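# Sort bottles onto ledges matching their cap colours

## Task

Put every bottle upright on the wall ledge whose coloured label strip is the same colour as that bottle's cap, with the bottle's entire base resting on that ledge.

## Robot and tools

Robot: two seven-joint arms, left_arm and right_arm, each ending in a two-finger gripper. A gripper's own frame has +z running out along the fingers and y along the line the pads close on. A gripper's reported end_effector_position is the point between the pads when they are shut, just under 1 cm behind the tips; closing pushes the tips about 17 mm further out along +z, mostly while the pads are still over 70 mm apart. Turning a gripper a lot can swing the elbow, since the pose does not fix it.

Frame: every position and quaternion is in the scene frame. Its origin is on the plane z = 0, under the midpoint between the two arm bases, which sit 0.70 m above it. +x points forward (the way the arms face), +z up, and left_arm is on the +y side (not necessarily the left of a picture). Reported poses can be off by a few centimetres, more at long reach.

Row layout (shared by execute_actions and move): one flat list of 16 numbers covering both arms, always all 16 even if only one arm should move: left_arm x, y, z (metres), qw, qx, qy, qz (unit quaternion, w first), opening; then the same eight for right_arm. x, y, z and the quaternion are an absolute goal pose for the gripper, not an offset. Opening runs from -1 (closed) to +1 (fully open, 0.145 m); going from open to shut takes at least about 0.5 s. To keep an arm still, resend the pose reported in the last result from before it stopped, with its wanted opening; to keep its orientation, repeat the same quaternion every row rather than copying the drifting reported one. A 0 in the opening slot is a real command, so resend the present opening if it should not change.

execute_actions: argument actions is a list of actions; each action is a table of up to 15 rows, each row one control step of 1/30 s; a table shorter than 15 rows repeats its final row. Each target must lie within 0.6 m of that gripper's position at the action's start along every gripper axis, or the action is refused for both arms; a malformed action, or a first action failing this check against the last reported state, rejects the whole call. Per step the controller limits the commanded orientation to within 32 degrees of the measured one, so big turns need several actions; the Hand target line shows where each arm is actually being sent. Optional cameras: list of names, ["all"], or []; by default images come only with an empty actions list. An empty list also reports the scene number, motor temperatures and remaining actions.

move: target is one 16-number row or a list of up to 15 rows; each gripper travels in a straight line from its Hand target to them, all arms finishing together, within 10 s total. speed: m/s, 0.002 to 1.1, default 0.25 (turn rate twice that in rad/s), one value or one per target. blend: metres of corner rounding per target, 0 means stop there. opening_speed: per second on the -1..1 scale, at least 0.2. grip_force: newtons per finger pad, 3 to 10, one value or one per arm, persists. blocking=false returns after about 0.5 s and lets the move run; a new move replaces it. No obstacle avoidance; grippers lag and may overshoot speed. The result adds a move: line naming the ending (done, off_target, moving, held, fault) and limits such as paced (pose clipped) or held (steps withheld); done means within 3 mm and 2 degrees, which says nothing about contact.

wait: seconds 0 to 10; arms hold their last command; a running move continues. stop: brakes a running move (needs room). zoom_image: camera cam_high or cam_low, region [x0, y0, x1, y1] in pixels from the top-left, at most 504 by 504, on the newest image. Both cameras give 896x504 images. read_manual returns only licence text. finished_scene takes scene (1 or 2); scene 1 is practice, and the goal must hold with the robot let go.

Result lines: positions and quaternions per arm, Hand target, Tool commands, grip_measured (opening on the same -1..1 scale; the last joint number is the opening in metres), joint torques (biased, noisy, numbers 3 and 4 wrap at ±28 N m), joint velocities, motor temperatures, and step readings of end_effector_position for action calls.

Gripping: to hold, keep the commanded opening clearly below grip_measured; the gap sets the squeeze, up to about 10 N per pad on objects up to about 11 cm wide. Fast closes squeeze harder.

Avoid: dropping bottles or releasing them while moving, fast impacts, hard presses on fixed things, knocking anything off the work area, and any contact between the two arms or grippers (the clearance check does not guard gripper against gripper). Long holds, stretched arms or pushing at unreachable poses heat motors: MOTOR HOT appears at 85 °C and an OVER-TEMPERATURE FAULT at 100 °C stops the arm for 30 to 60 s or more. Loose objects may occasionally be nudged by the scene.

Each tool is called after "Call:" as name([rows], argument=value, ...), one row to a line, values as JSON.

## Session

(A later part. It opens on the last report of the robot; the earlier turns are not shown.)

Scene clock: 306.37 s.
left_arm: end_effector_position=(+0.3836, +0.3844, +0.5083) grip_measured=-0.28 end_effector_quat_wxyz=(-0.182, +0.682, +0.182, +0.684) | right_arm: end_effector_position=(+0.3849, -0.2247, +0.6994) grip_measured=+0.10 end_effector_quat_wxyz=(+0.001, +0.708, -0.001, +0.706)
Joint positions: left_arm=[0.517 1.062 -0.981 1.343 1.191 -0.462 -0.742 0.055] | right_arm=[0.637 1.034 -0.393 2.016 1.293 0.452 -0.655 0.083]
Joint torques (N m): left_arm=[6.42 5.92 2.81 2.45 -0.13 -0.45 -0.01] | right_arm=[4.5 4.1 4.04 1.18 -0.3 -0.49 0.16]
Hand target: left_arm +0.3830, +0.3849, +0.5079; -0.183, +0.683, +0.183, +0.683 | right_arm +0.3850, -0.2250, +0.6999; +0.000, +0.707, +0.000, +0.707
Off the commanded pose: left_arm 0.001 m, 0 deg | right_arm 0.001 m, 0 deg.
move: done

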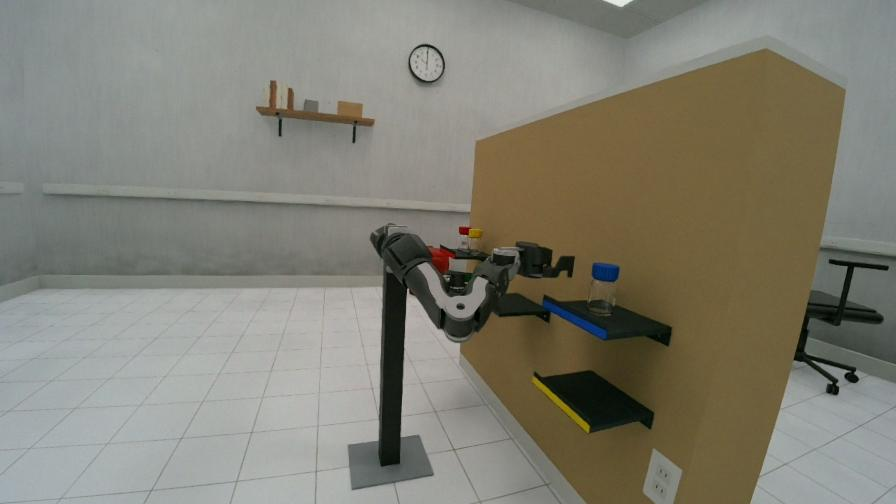

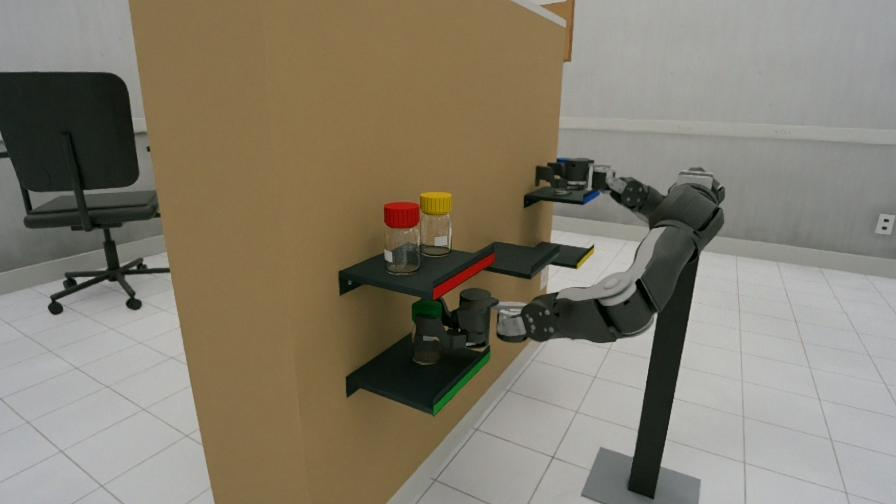

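Call:
move([
  [0.383, 0.385, 0.508, -0.183, 0.683, 0.183, 0.683, 0.1, 0.385, -0.225, 0.70, 0, 0.7071, 0, 0.7071, 0.1],
  [0.30, 0.337, 0.512, -0.183, 0.683, 0.183, 0.683, 0.1, 0.385, -0.225, 0.70, 0, 0.7071, 0, 0.7071, 0.1],
  [0.34, 0.23, 0.545, -0.1228, 0.6964, 0.1228, 0.6964, 0.1, 0.385, -0.225, 0.70, 0, 0.7071, 0, 0.7071, 0.1],
  [0.385, 0.205, 0.64, -0.1228, 0.6964, 0.1228, 0.6964, 0.1, 0.385, -0.225, 0.70, 0, 0.7071, 0, 0.7071, 0.1],
  [0.385, 0.215, 0.79, -0.1228, 0.6964, 0.1228, 0.6964, 0.1, 0.385, -0.225, 0.70, 0, 0.7071, 0, 0.7071, 0.1],
  [0.385, 0.342, 0.79, -0.1228, 0.6964, 0.1228, 0.6964, 0.1, 0.385, -0.225, 0.70, 0, 0.7071, 0, 0.7071, 0.1],
], speed=[0.05, 0.1, 0.14, 0.14, 0.14, 0.14], blend=[0, 0.01, 0.02, 0.02, 0.02, 0], opening_speed=0.8, cameras=["all"])

Call:
zoom_image(camera="cam_low", region=[360, 130, 560, 390])

Call:
zoom_image(camera="cam_high", region=[420, 190, 520, 310])

Scene clock: 342.57 s.
left_arm: end_effector_position=(+0.3837, +0.3436, +0.7920) grip_measured=+0.10 end_effector_quat_wxyz=(-0.125, +0.694, +0.126, +0.697) | right_arm: end_effector_position=(+0.3849, -0.2247, +0.6994) grip_measured=+0.10 end_effector_quat_wxyz=(+0.001, +0.708, -0.001, +0.706)
Joint positions: left_arm=[1.185 1.225 -0.611 1.731 1.523 0.601 -0.784 0.083] | right_arm=[0.637 1.034 -0.393 2.016 1.293 0.452 -0.655 0.083]
Joint torques (N m): left_arm=[6 1.96 2.35 0.77 -0.22 -0.56 0.22] | right_arm=[4.5 4.21 3.93 1.11 -0.3 -0.48 0.15]
Hand target: left_arm +0.3850, +0.3419, +0.7900; -0.123, +0.696, +0.123, +0.696 | right_arm +0.3850, -0.2250, +0.6999; +0.000, +0.707, +0.000, +0.707
Off the commanded pose: left_arm 0.003 m, 0 deg | right_arm 0.001 m, 0 deg.
move: done

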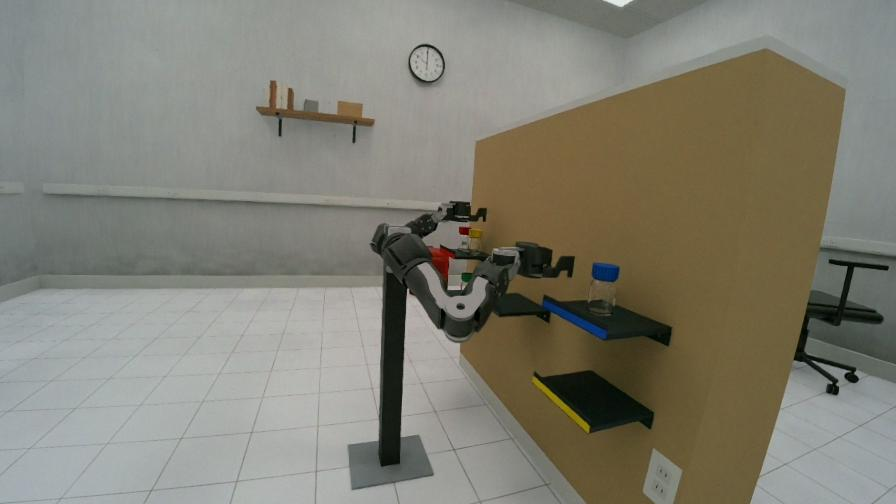

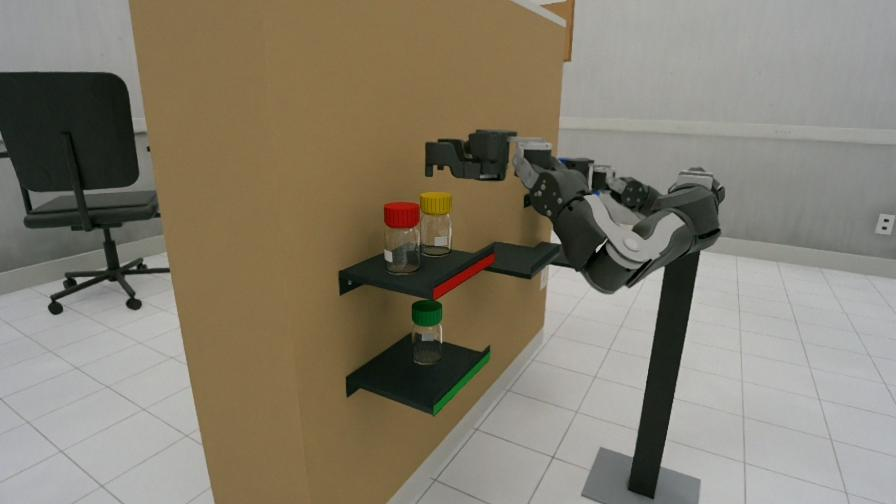

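Scaled by 1.938 from the camera's 896x504 image, which has a finer 1280x720 frame.

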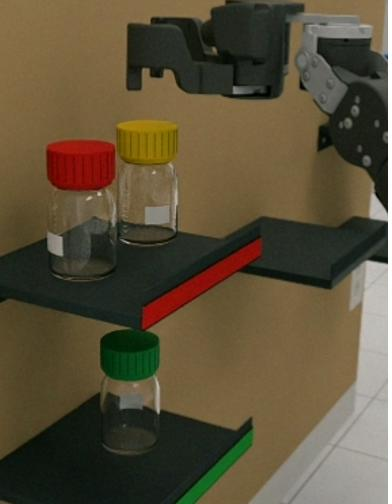

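Scaled by 4.200 from the camera's 896x504 image, which has a finer 1280x720 frame.

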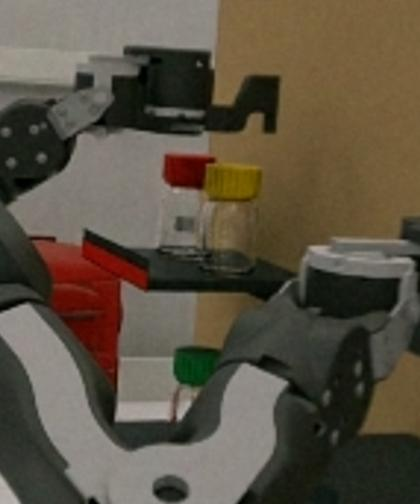

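Call:
move([
  [0.385, 0.342, 0.70, -0.1228, 0.6964, 0.1228, 0.6964, 0.1, 0.385, -0.225, 0.70, 0, 0.7071, 0, 0.7071, 0.1],
  [0.385, 0.342, 0.70, -0.1228, 0.6964, 0.1228, 0.6964, -0.6, 0.385, -0.225, 0.70, 0, 0.7071, 0, 0.7071, 0.1],
  [0.385, 0.342, 0.75, -0.1228, 0.6964, 0.1228, 0.6964, -0.6, 0.385, -0.225, 0.70, 0, 0.7071, 0, 0.7071, 0.1],
  [0.385, 0.20, 0.745, 0, 0.7071, 0, 0.7071, -0.6, 0.385, -0.225, 0.70, 0, 0.7071, 0, 0.7071, 0.1],
  [0.385, 0.0, 0.66, 0, 0.7071, 0, 0.7071, -0.6, 0.385, -0.225, 0.70, 0, 0.7071, 0, 0.7071, 0.1],
], speed=[0.08, 0.05, 0.08, 0.15, 0.15], blend=[0, 0, 0.01, 0.04, 0], opening_speed=0.7, cameras=["all"])

Call:
zoom_image(camera="cam_low", region=[440, 150, 620, 290])

Scene clock: 371.60 s.
left_arm: end_effector_position=(+0.3849, -0.0007, +0.6593) grip_measured=-0.24 end_effector_quat_wxyz=(+0.002, +0.709, -0.003, +0.705) | right_arm: end_effector_position=(+0.3849, -0.2247, +0.6994) grip_measured=+0.10 end_effector_quat_wxyz=(+0.001, +0.708, -0.001, +0.706)
Joint positions: left_arm=[1.002 0.199 -1.135 1.796 1.062 0.382 -1.367 0.058] | right_arm=[0.637 1.034 -0.393 2.016 1.293 0.452 -0.655 0.083]
Joint torques (N m): left_arm=[8.58 -1.28 2.33 2.25 -0.61 -0.35 -0.01] | right_arm=[4.5 4.13 4.1 1.17 -0.27 -0.49 0.18]
Hand target: left_arm +0.3850, +0.0001, +0.6600; +0.000, +0.707, +0.000, +0.707 | right_arm +0.3850, -0.2250, +0.6999; +0.000, +0.707, +0.000, +0.707
Off the commanded pose: left_arm 0.001 m, 0 deg | right_arm 0.001 m, 0 deg.
move: done

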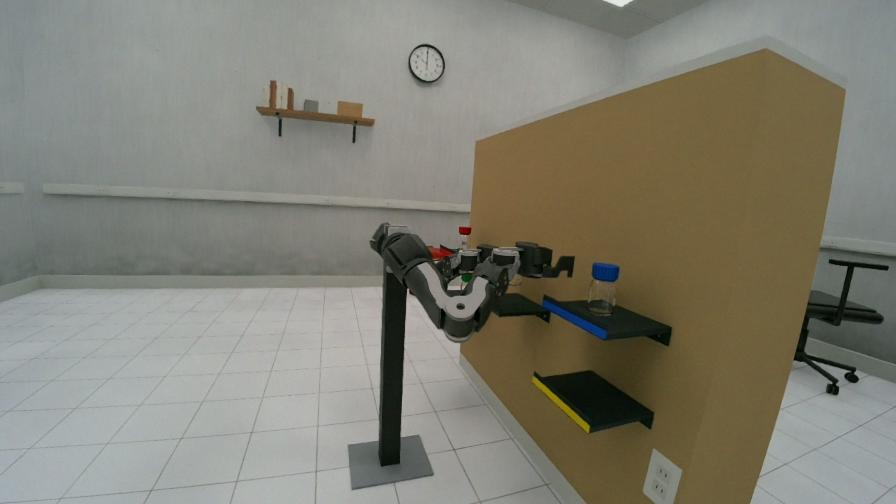

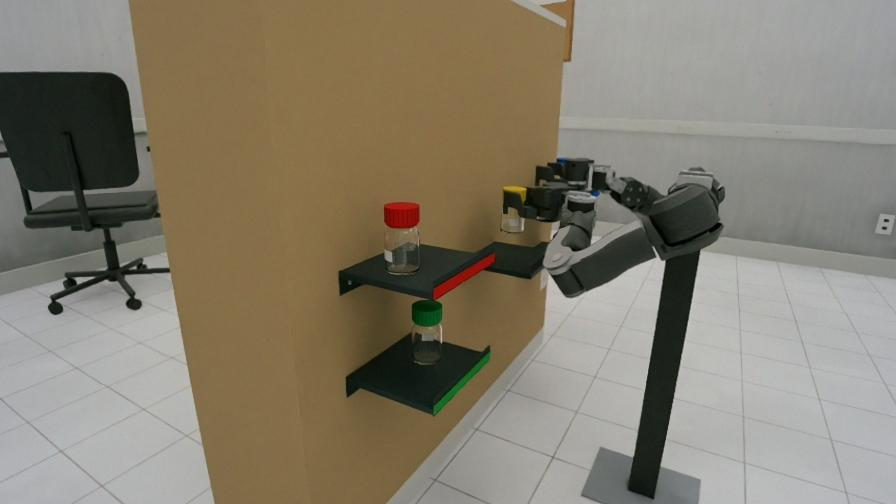

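Scaled by 2.800 from the camera's 896x504 image, which has a finer 1280x720 frame.

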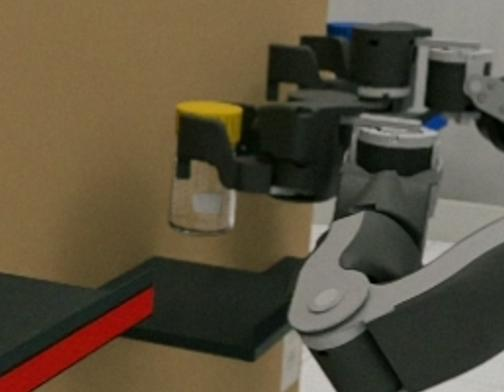

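Call:
move([
  [0.385, 0.0, 0.612, 0, 0.7071, 0, 0.7071, -0.6, 0.385, -0.225, 0.70, 0, 0.7071, 0, 0.7071, 0.1],
  [0.385, 0.0, 0.594, 0, 0.7071, 0, 0.7071, -0.6, 0.385, -0.225, 0.70, 0, 0.7071, 0, 0.7071, 0.3],
], speed=[0.1, 0.025], blend=[0.002, 0], cameras=[])

Scene clock: 382.90 s.
left_arm: end_effector_position=(+0.3849, +0.0000, +0.5991) grip_measured=-0.24 end_effector_quat_wxyz=(+0.000, +0.703, +0.002, +0.711) | right_arm: end_effector_position=(+0.3849, -0.2247, +0.6994) grip_measured=+0.30 end_effector_quat_wxyz=(+0.000, +0.708, +0.000, +0.706)
Joint positions: left_arm=[0.897 0.24 -1.284 1.701 0.919 0.152 -1.314 0.058] | right_arm=[0.637 1.034 -0.393 2.016 1.293 0.452 -0.654 0.098]
Joint torques (N m): left_arm=[6.71 -0.59 1.8 2.19 -0.32 -0.34 0.27] | right_arm=[4.55 4.13 3.99 1.32 -0.28 -0.48 0.16]
Hand target: left_arm +0.3849, +0.0000, +0.5941; +0.000, +0.707, +0.000, +0.707 | right_arm +0.3850, -0.2249, +0.6999; +0.000, +0.707, +0.000, +0.707
Off the commanded pose: left_arm 0.005 m, 1 deg | right_arm 0.001 m, 0 deg.
move: off_target (left_arm)
No camera images: "cameras" was empty.

Call:
move([
  [0.385, 0.0, 0.599, 0, 0.7071, 0, 0.7071, -0.6, 0.385, -0.225, 0.70, 0, 0.7071, 0, 0.7071, 0.3],
  [0.385, 0.0, 0.599, 0, 0.7071, 0, 0.7071, 0.15, 0.385, -0.225, 0.70, 0, 0.7071, 0, 0.7071, 0.3],
  [0.385, 0.0, 0.69, 0, 0.7071, 0, 0.7071, 0.15, 0.385, -0.225, 0.70, 0, 0.7071, 0, 0.7071, 0.3],
  [0.385, 0.14, 0.70, 0, 0.7071, 0, 0.7071, 0.15, 0.385, -0.17, 0.70, 0, 0.7071, 0, 0.7071, 0.3],
  [0.385, 0.22, 0.70, 0, 0.7071, 0, 0.7071, 0.15, 0.384, -0.008, 0.70, 0, 0.7071, 0, 0.7071, 0.3],
  [0.385, 0.22, 0.70, 0, 0.7071, 0, 0.7071, 0.15, 0.384, -0.008, 0.602, 0, 0.7071, 0, 0.7071, 0.3],
], speed=[0.04, 0.05, 0.09, 0.16, 0.16, 0.09], blend=[0, 0, 0.01, 0.02, 0.01, 0], opening_speed=0.8, cameras=["all"])

Call:
zoom_image(camera="cam_high", region=[440, 210, 580, 330])

Call:
zoom_image(camera="cam_low", region=[460, 160, 600, 290])

Scene clock: 410.33 s.
left_arm: end_effector_position=(+0.3848, +0.2206, +0.7015) grip_measured=+0.15 end_effector_quat_wxyz=(-0.003, +0.706, +0.001, +0.709) | right_arm: end_effector_position=(+0.3842, -0.0093, +0.6021) grip_measured=+0.30 end_effector_quat_wxyz=(+0.003, +0.708, -0.002, +0.706)
Joint positions: left_arm=[0.932 1.199 -0.799 2.024 1.438 0.241 -0.726 0.087] | right_arm=[0.749 0.217 -1.094 1.743 0.789 0.299 -1.208 0.098]
Joint torques (N m): left_arm=[5.92 2.91 2.91 0.83 -0.15 -0.58 0.22] | right_arm=[5.68 -1.44 2.37 2.77 -0.52 -0.26 0.16]
Hand target: left_arm +0.3850, +0.2200, +0.7000; +0.000, +0.707, +0.000, +0.707 | right_arm +0.3840, -0.0081, +0.6020; +0.000, +0.707, +0.000, +0.707
Off the commanded pose: left_arm 0.002 m, 0 deg | right_arm 0.001 m, 0 deg.
move: done

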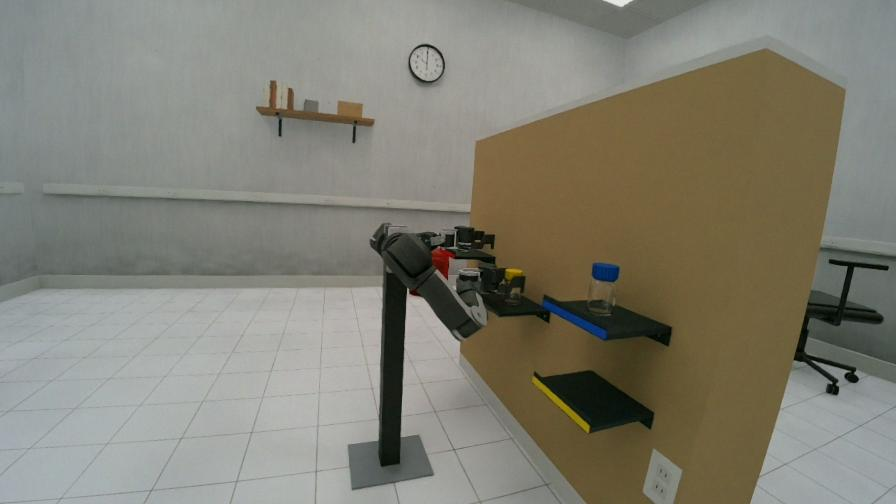

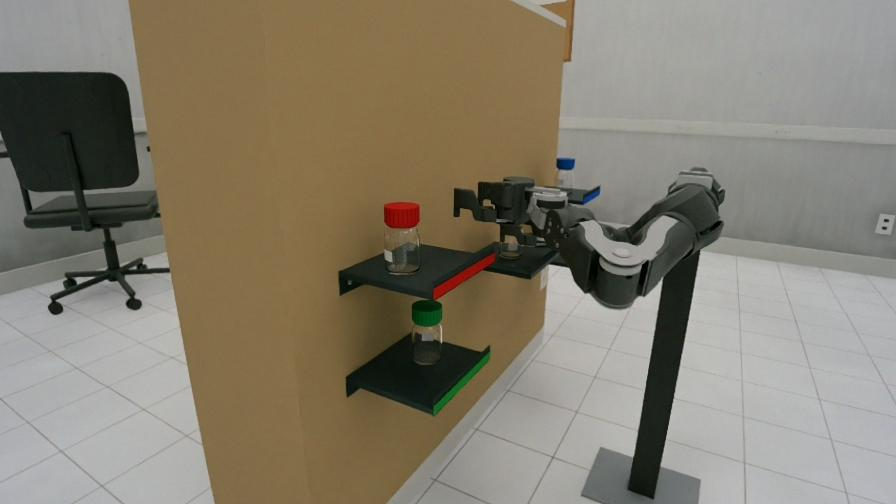

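Scaled by 3.600 from the camera's 896x504 image, which has a finer 1280x720 frame.

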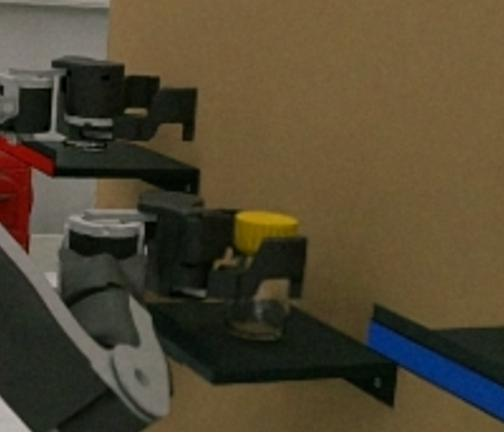

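Scaled by 3.600 from the camera's 896x504 image, which has a finer 1280x720 frame.

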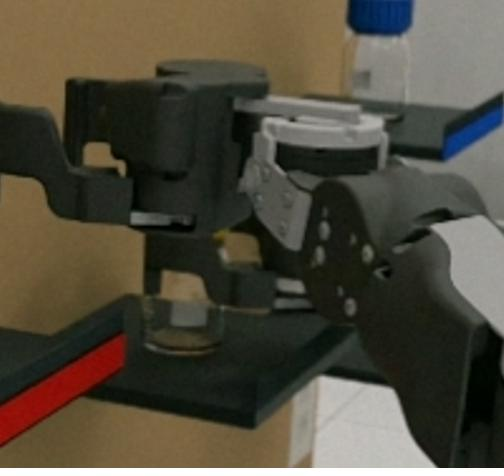

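Call:
move([
  [0.385, 0.22, 0.70, 0, 0.7071, 0, 0.7071, 0.15, 0.384, -0.008, 0.602, 0, 0.7071, 0, 0.7071, -0.6],
  [0.385, 0.22, 0.70, 0, 0.7071, 0, 0.7071, 0.15, 0.384, -0.008, 0.66, 0, 0.7071, 0, 0.7071, -0.6],
  [0.385, 0.22, 0.70, 0, 0.7071, 0, 0.7071, 0.15, 0.385, -0.20, 0.65, 0.0923, 0.7010, -0.0923, 0.7010, -0.6],
  [0.385, 0.22, 0.70, 0, 0.7071, 0, 0.7071, 0.15, 0.385, -0.215, 0.57, 0.183, 0.683, -0.183, 0.683, -0.6],
  [0.385, 0.22, 0.70, 0, 0.7071, 0, 0.7071, 0.15, 0.385, -0.39, 0.55, 0.183, 0.683, -0.183, 0.683, -0.6],
], speed=[0.05, 0.08, 0.15, 0.15, 0.14], blend=[0, 0.015, 0.03, 0.03, 0], opening_speed=0.7, cameras=["all"])

Call:
zoom_image(camera="cam_high", region=[510, 290, 670, 440])

Scene clock: 430.07 s.
left_arm: end_effector_position=(+0.3848, +0.2206, +0.7015) grip_measured=+0.15 end_effector_quat_wxyz=(-0.003, +0.706, +0.001, +0.709) | right_arm: end_effector_position=(+0.3837, -0.3911, +0.5464) grip_measured=-0.25 end_effector_quat_wxyz=(+0.187, +0.688, -0.183, +0.677)
Joint positions: left_arm=[0.932 1.199 -0.799 2.024 1.438 0.241 -0.726 0.087] | right_arm=[0.415 1.113 -0.713 1.468 1.169 -0.259 -0.733 0.057]
Joint torques (N m): left_arm=[5.89 2.89 2.91 0.83 -0.15 -0.59 0.23] | right_arm=[5.37 5.79 4.74 1.96 -0.39 -0.64 0.18]
Hand target: left_arm +0.3850, +0.2200, +0.7000; +0.000, +0.707, +0.000, +0.707 | right_arm +0.3850, -0.3900, +0.5501; +0.183, +0.683, -0.183, +0.683
Off the commanded pose: left_arm 0.002 m, 0 deg | right_arm 0.004 m, 1 deg.
move: off_target (right_arm)

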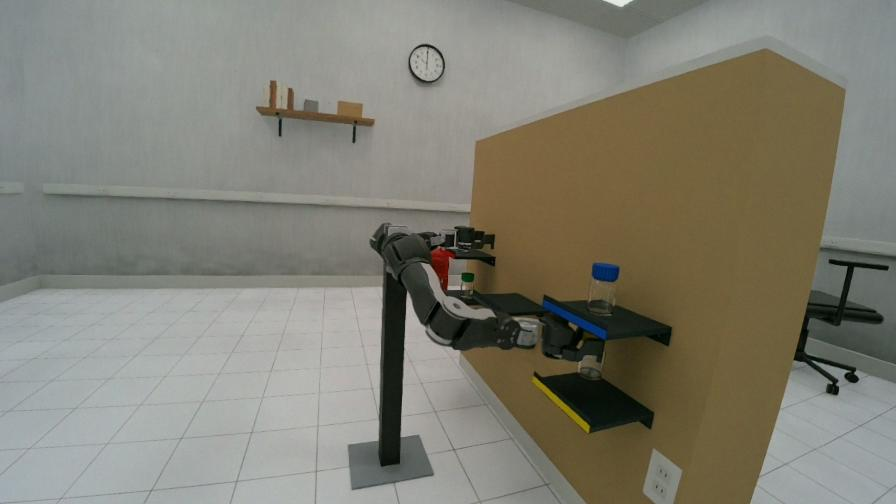

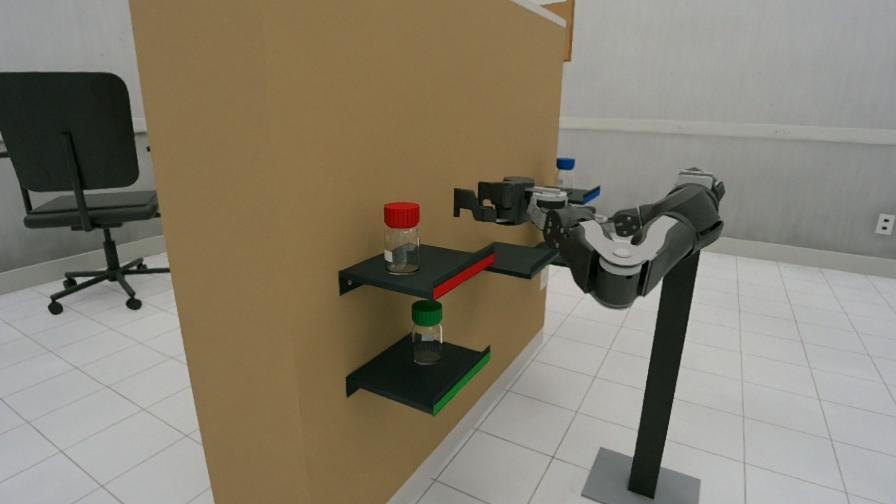

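Scaled by 3.150 from the camera's 896x504 image, which has a finer 1280x720 frame.

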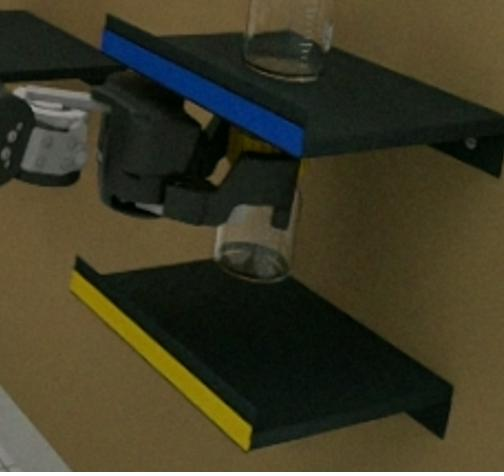

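Good. Lower.

Call:
move([
  [0.385, 0.22, 0.70, 0, 0.7071, 0, 0.7071, 0.15, 0.383, -0.395, 0.523, 0.183, 0.683, -0.183, 0.683, -0.6],
  [0.385, 0.22, 0.70, 0, 0.7071, 0, 0.7071, 0.15, 0.383, -0.395, 0.505, 0.183, 0.683, -0.183, 0.683, -0.6],
], speed=[0.08, 0.025], blend=[0.002, 0], cameras=["cam_high"])

Call:
zoom_image(camera="cam_high", region=[510, 290, 670, 440])

Scene clock: 442.60 s.
left_arm: end_effector_position=(+0.3848, +0.2206, +0.7015) grip_measured=+0.15 end_effector_quat_wxyz=(-0.003, +0.706, +0.001, +0.709) | right_arm: end_effector_position=(+0.3826, -0.3967, +0.5055) grip_measured=-0.25 end_effector_quat_wxyz=(+0.186, +0.684, -0.186, +0.681)
Joint positions: left_arm=[0.932 1.199 -0.799 2.024 1.438 0.241 -0.726 0.087] | right_arm=[0.367 1.002 -0.714 1.3 1.104 -0.374 -0.655 0.057]
Joint torques (N m): left_arm=[5.89 2.91 2.89 0.83 -0.15 -0.58 0.22] | right_arm=[4.18 5.42 3.33 1.73 -0.36 -0.59 0.21]
Hand target: left_arm +0.3850, +0.2200, +0.7000; +0.000, +0.707, +0.000, +0.707 | right_arm +0.3830, -0.3950, +0.5050; +0.183, +0.683, -0.183, +0.683
Off the commanded pose: left_arm 0.002 m, 0 deg | right_arm 0.002 m, 1 deg.
move: done
Images, in order (width x height): cam_high 896x504.

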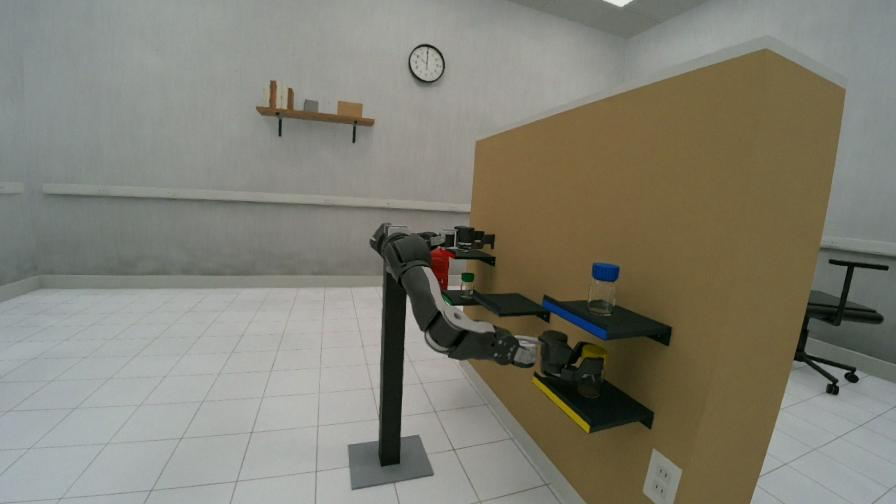

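Scaled by 3.150 from the camera's 896x504 image, which has a finer 1280x720 frame.

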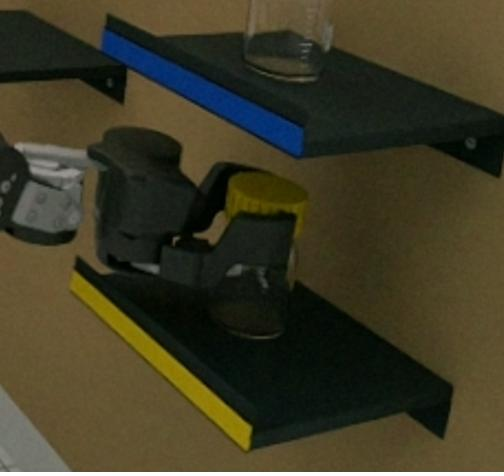

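Call:
move(target=[0.385, 0.22, 0.70, 0, 0.7071, 0, 0.7071, 0.15, 0.383, -0.395, 0.499, 0.183, 0.683, -0.183, 0.683, -0.6], speed=0.025, cameras=[])

Scene clock: 449.10 s.
left_arm: end_effector_position=(+0.3848, +0.2206, +0.7015) grip_measured=+0.15 end_effector_quat_wxyz=(-0.003, +0.706, +0.001, +0.709) | right_arm: end_effector_position=(+0.3834, -0.3969, +0.5048) grip_measured=-0.25 end_effector_quat_wxyz=(+0.187, +0.676, -0.183, +0.689)
Joint positions: left_arm=[0.932 1.199 -0.799 2.024 1.438 0.241 -0.726 0.087] | right_arm=[0.367 0.987 -0.714 1.277 1.083 -0.401 -0.647 0.057]
Joint torques (N m): left_arm=[5.89 2.89 2.91 0.83 -0.15 -0.59 0.23] | right_arm=[3.68 4.65 2.92 1.4 -0.01 -0.19 0.24]
Hand target: left_arm +0.3850, +0.2200, +0.7000; +0.000, +0.707, +0.000, +0.707 | right_arm +0.3829, -0.3950, +0.4991; +0.183, +0.683, -0.183, +0.683
Off the commanded pose: left_arm 0.002 m, 0 deg | right_arm 0.006 m, 1 deg.
move: off_target (right_arm)
No camera images: "cameras" was empty.

Call:
move([
  [0.385, 0.22, 0.70, 0, 0.7071, 0, 0.7071, 0.15, 0.383, -0.3955, 0.505, 0.183, 0.683, -0.183, 0.683, -0.6],
  [0.385, 0.22, 0.70, 0, 0.7071, 0, 0.7071, 0.15, 0.383, -0.3955, 0.505, 0.183, 0.683, -0.183, 0.683, 0.15],
  [0.385, 0.22, 0.70, 0, 0.7071, 0, 0.7071, 0.15, 0.305, -0.35, 0.509, 0.183, 0.683, -0.183, 0.683, 0.15],
], speed=[0.03, 0.05, 0.09], opening_speed=0.8, cameras=["all"])

Call:
zoom_image(camera="cam_high", region=[510, 240, 690, 440])

Call:
zoom_image(camera="cam_low", region=[330, 180, 530, 420])

Scene clock: 465.43 s.
left_arm: end_effector_position=(+0.3848, +0.2206, +0.7015) grip_measured=+0.15 end_effector_quat_wxyz=(-0.003, +0.706, +0.001, +0.709) | right_arm: end_effector_position=(+0.3050, -0.3485, +0.5072) grip_measured=+0.15 end_effector_quat_wxyz=(+0.181, +0.686, -0.181, +0.681)
Joint positions: left_arm=[0.932 1.199 -0.799 2.024 1.438 0.241 -0.726 0.087] | right_arm=[0.012 1.206 -0.706 1.783 0.993 -0.528 -1.028 0.087]
Joint torques (N m): left_arm=[5.89 2.91 2.91 0.83 -0.15 -0.58 0.22] | right_arm=[3.02 6.5 4.12 1.89 -0.43 -0.34 -0.15]
Hand target: left_arm +0.3850, +0.2200, +0.7000; +0.000, +0.707, +0.000, +0.707 | right_arm +0.3051, -0.3499, +0.5090; +0.183, +0.683, -0.183, +0.683
Off the commanded pose: left_arm 0.002 m, 0 deg | right_arm 0.002 m, 1 deg.
move: done

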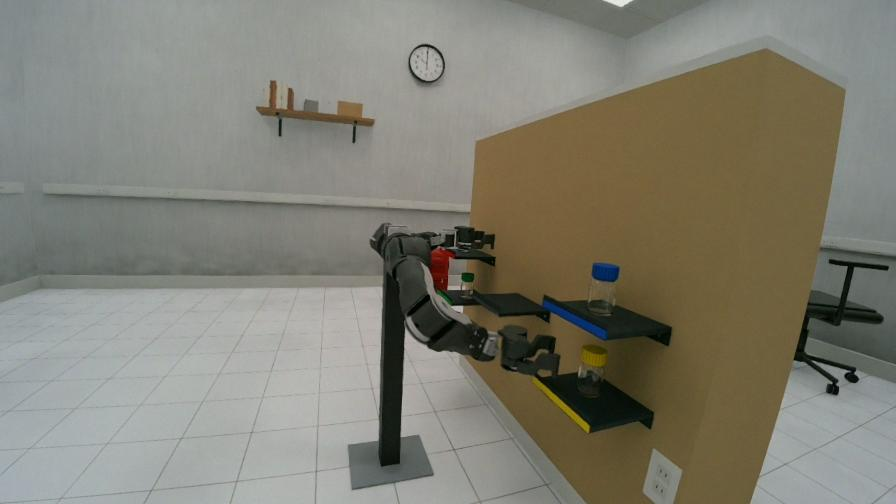

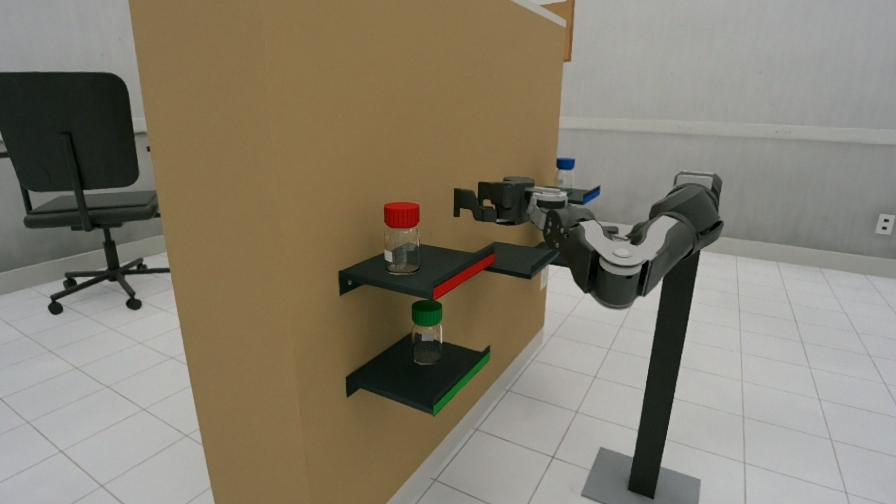

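Scaled by 2.520 from the camera's 896x504 image, which has a finer 1280x720 frame.

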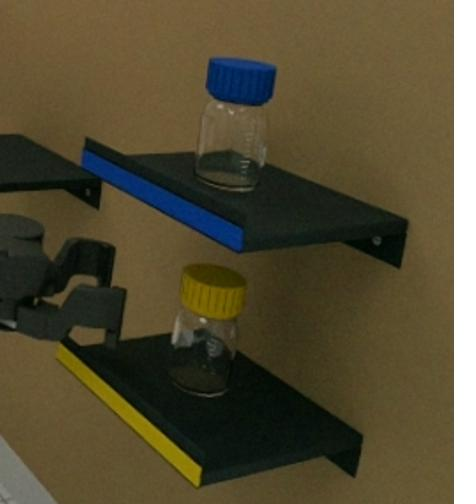

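Scaled by 2.100 from the camera's 896x504 image, which has a finer 1280x720 frame.

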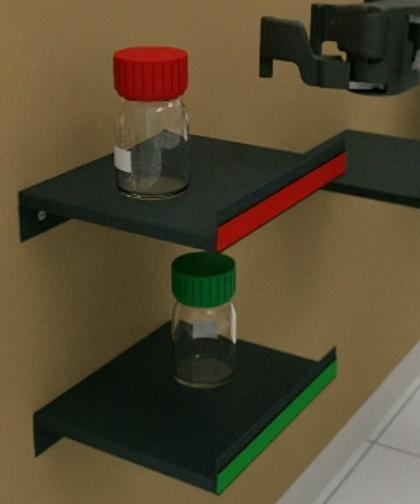

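Call:
finished_scene(scene=2)

The scene is finished: the task was done.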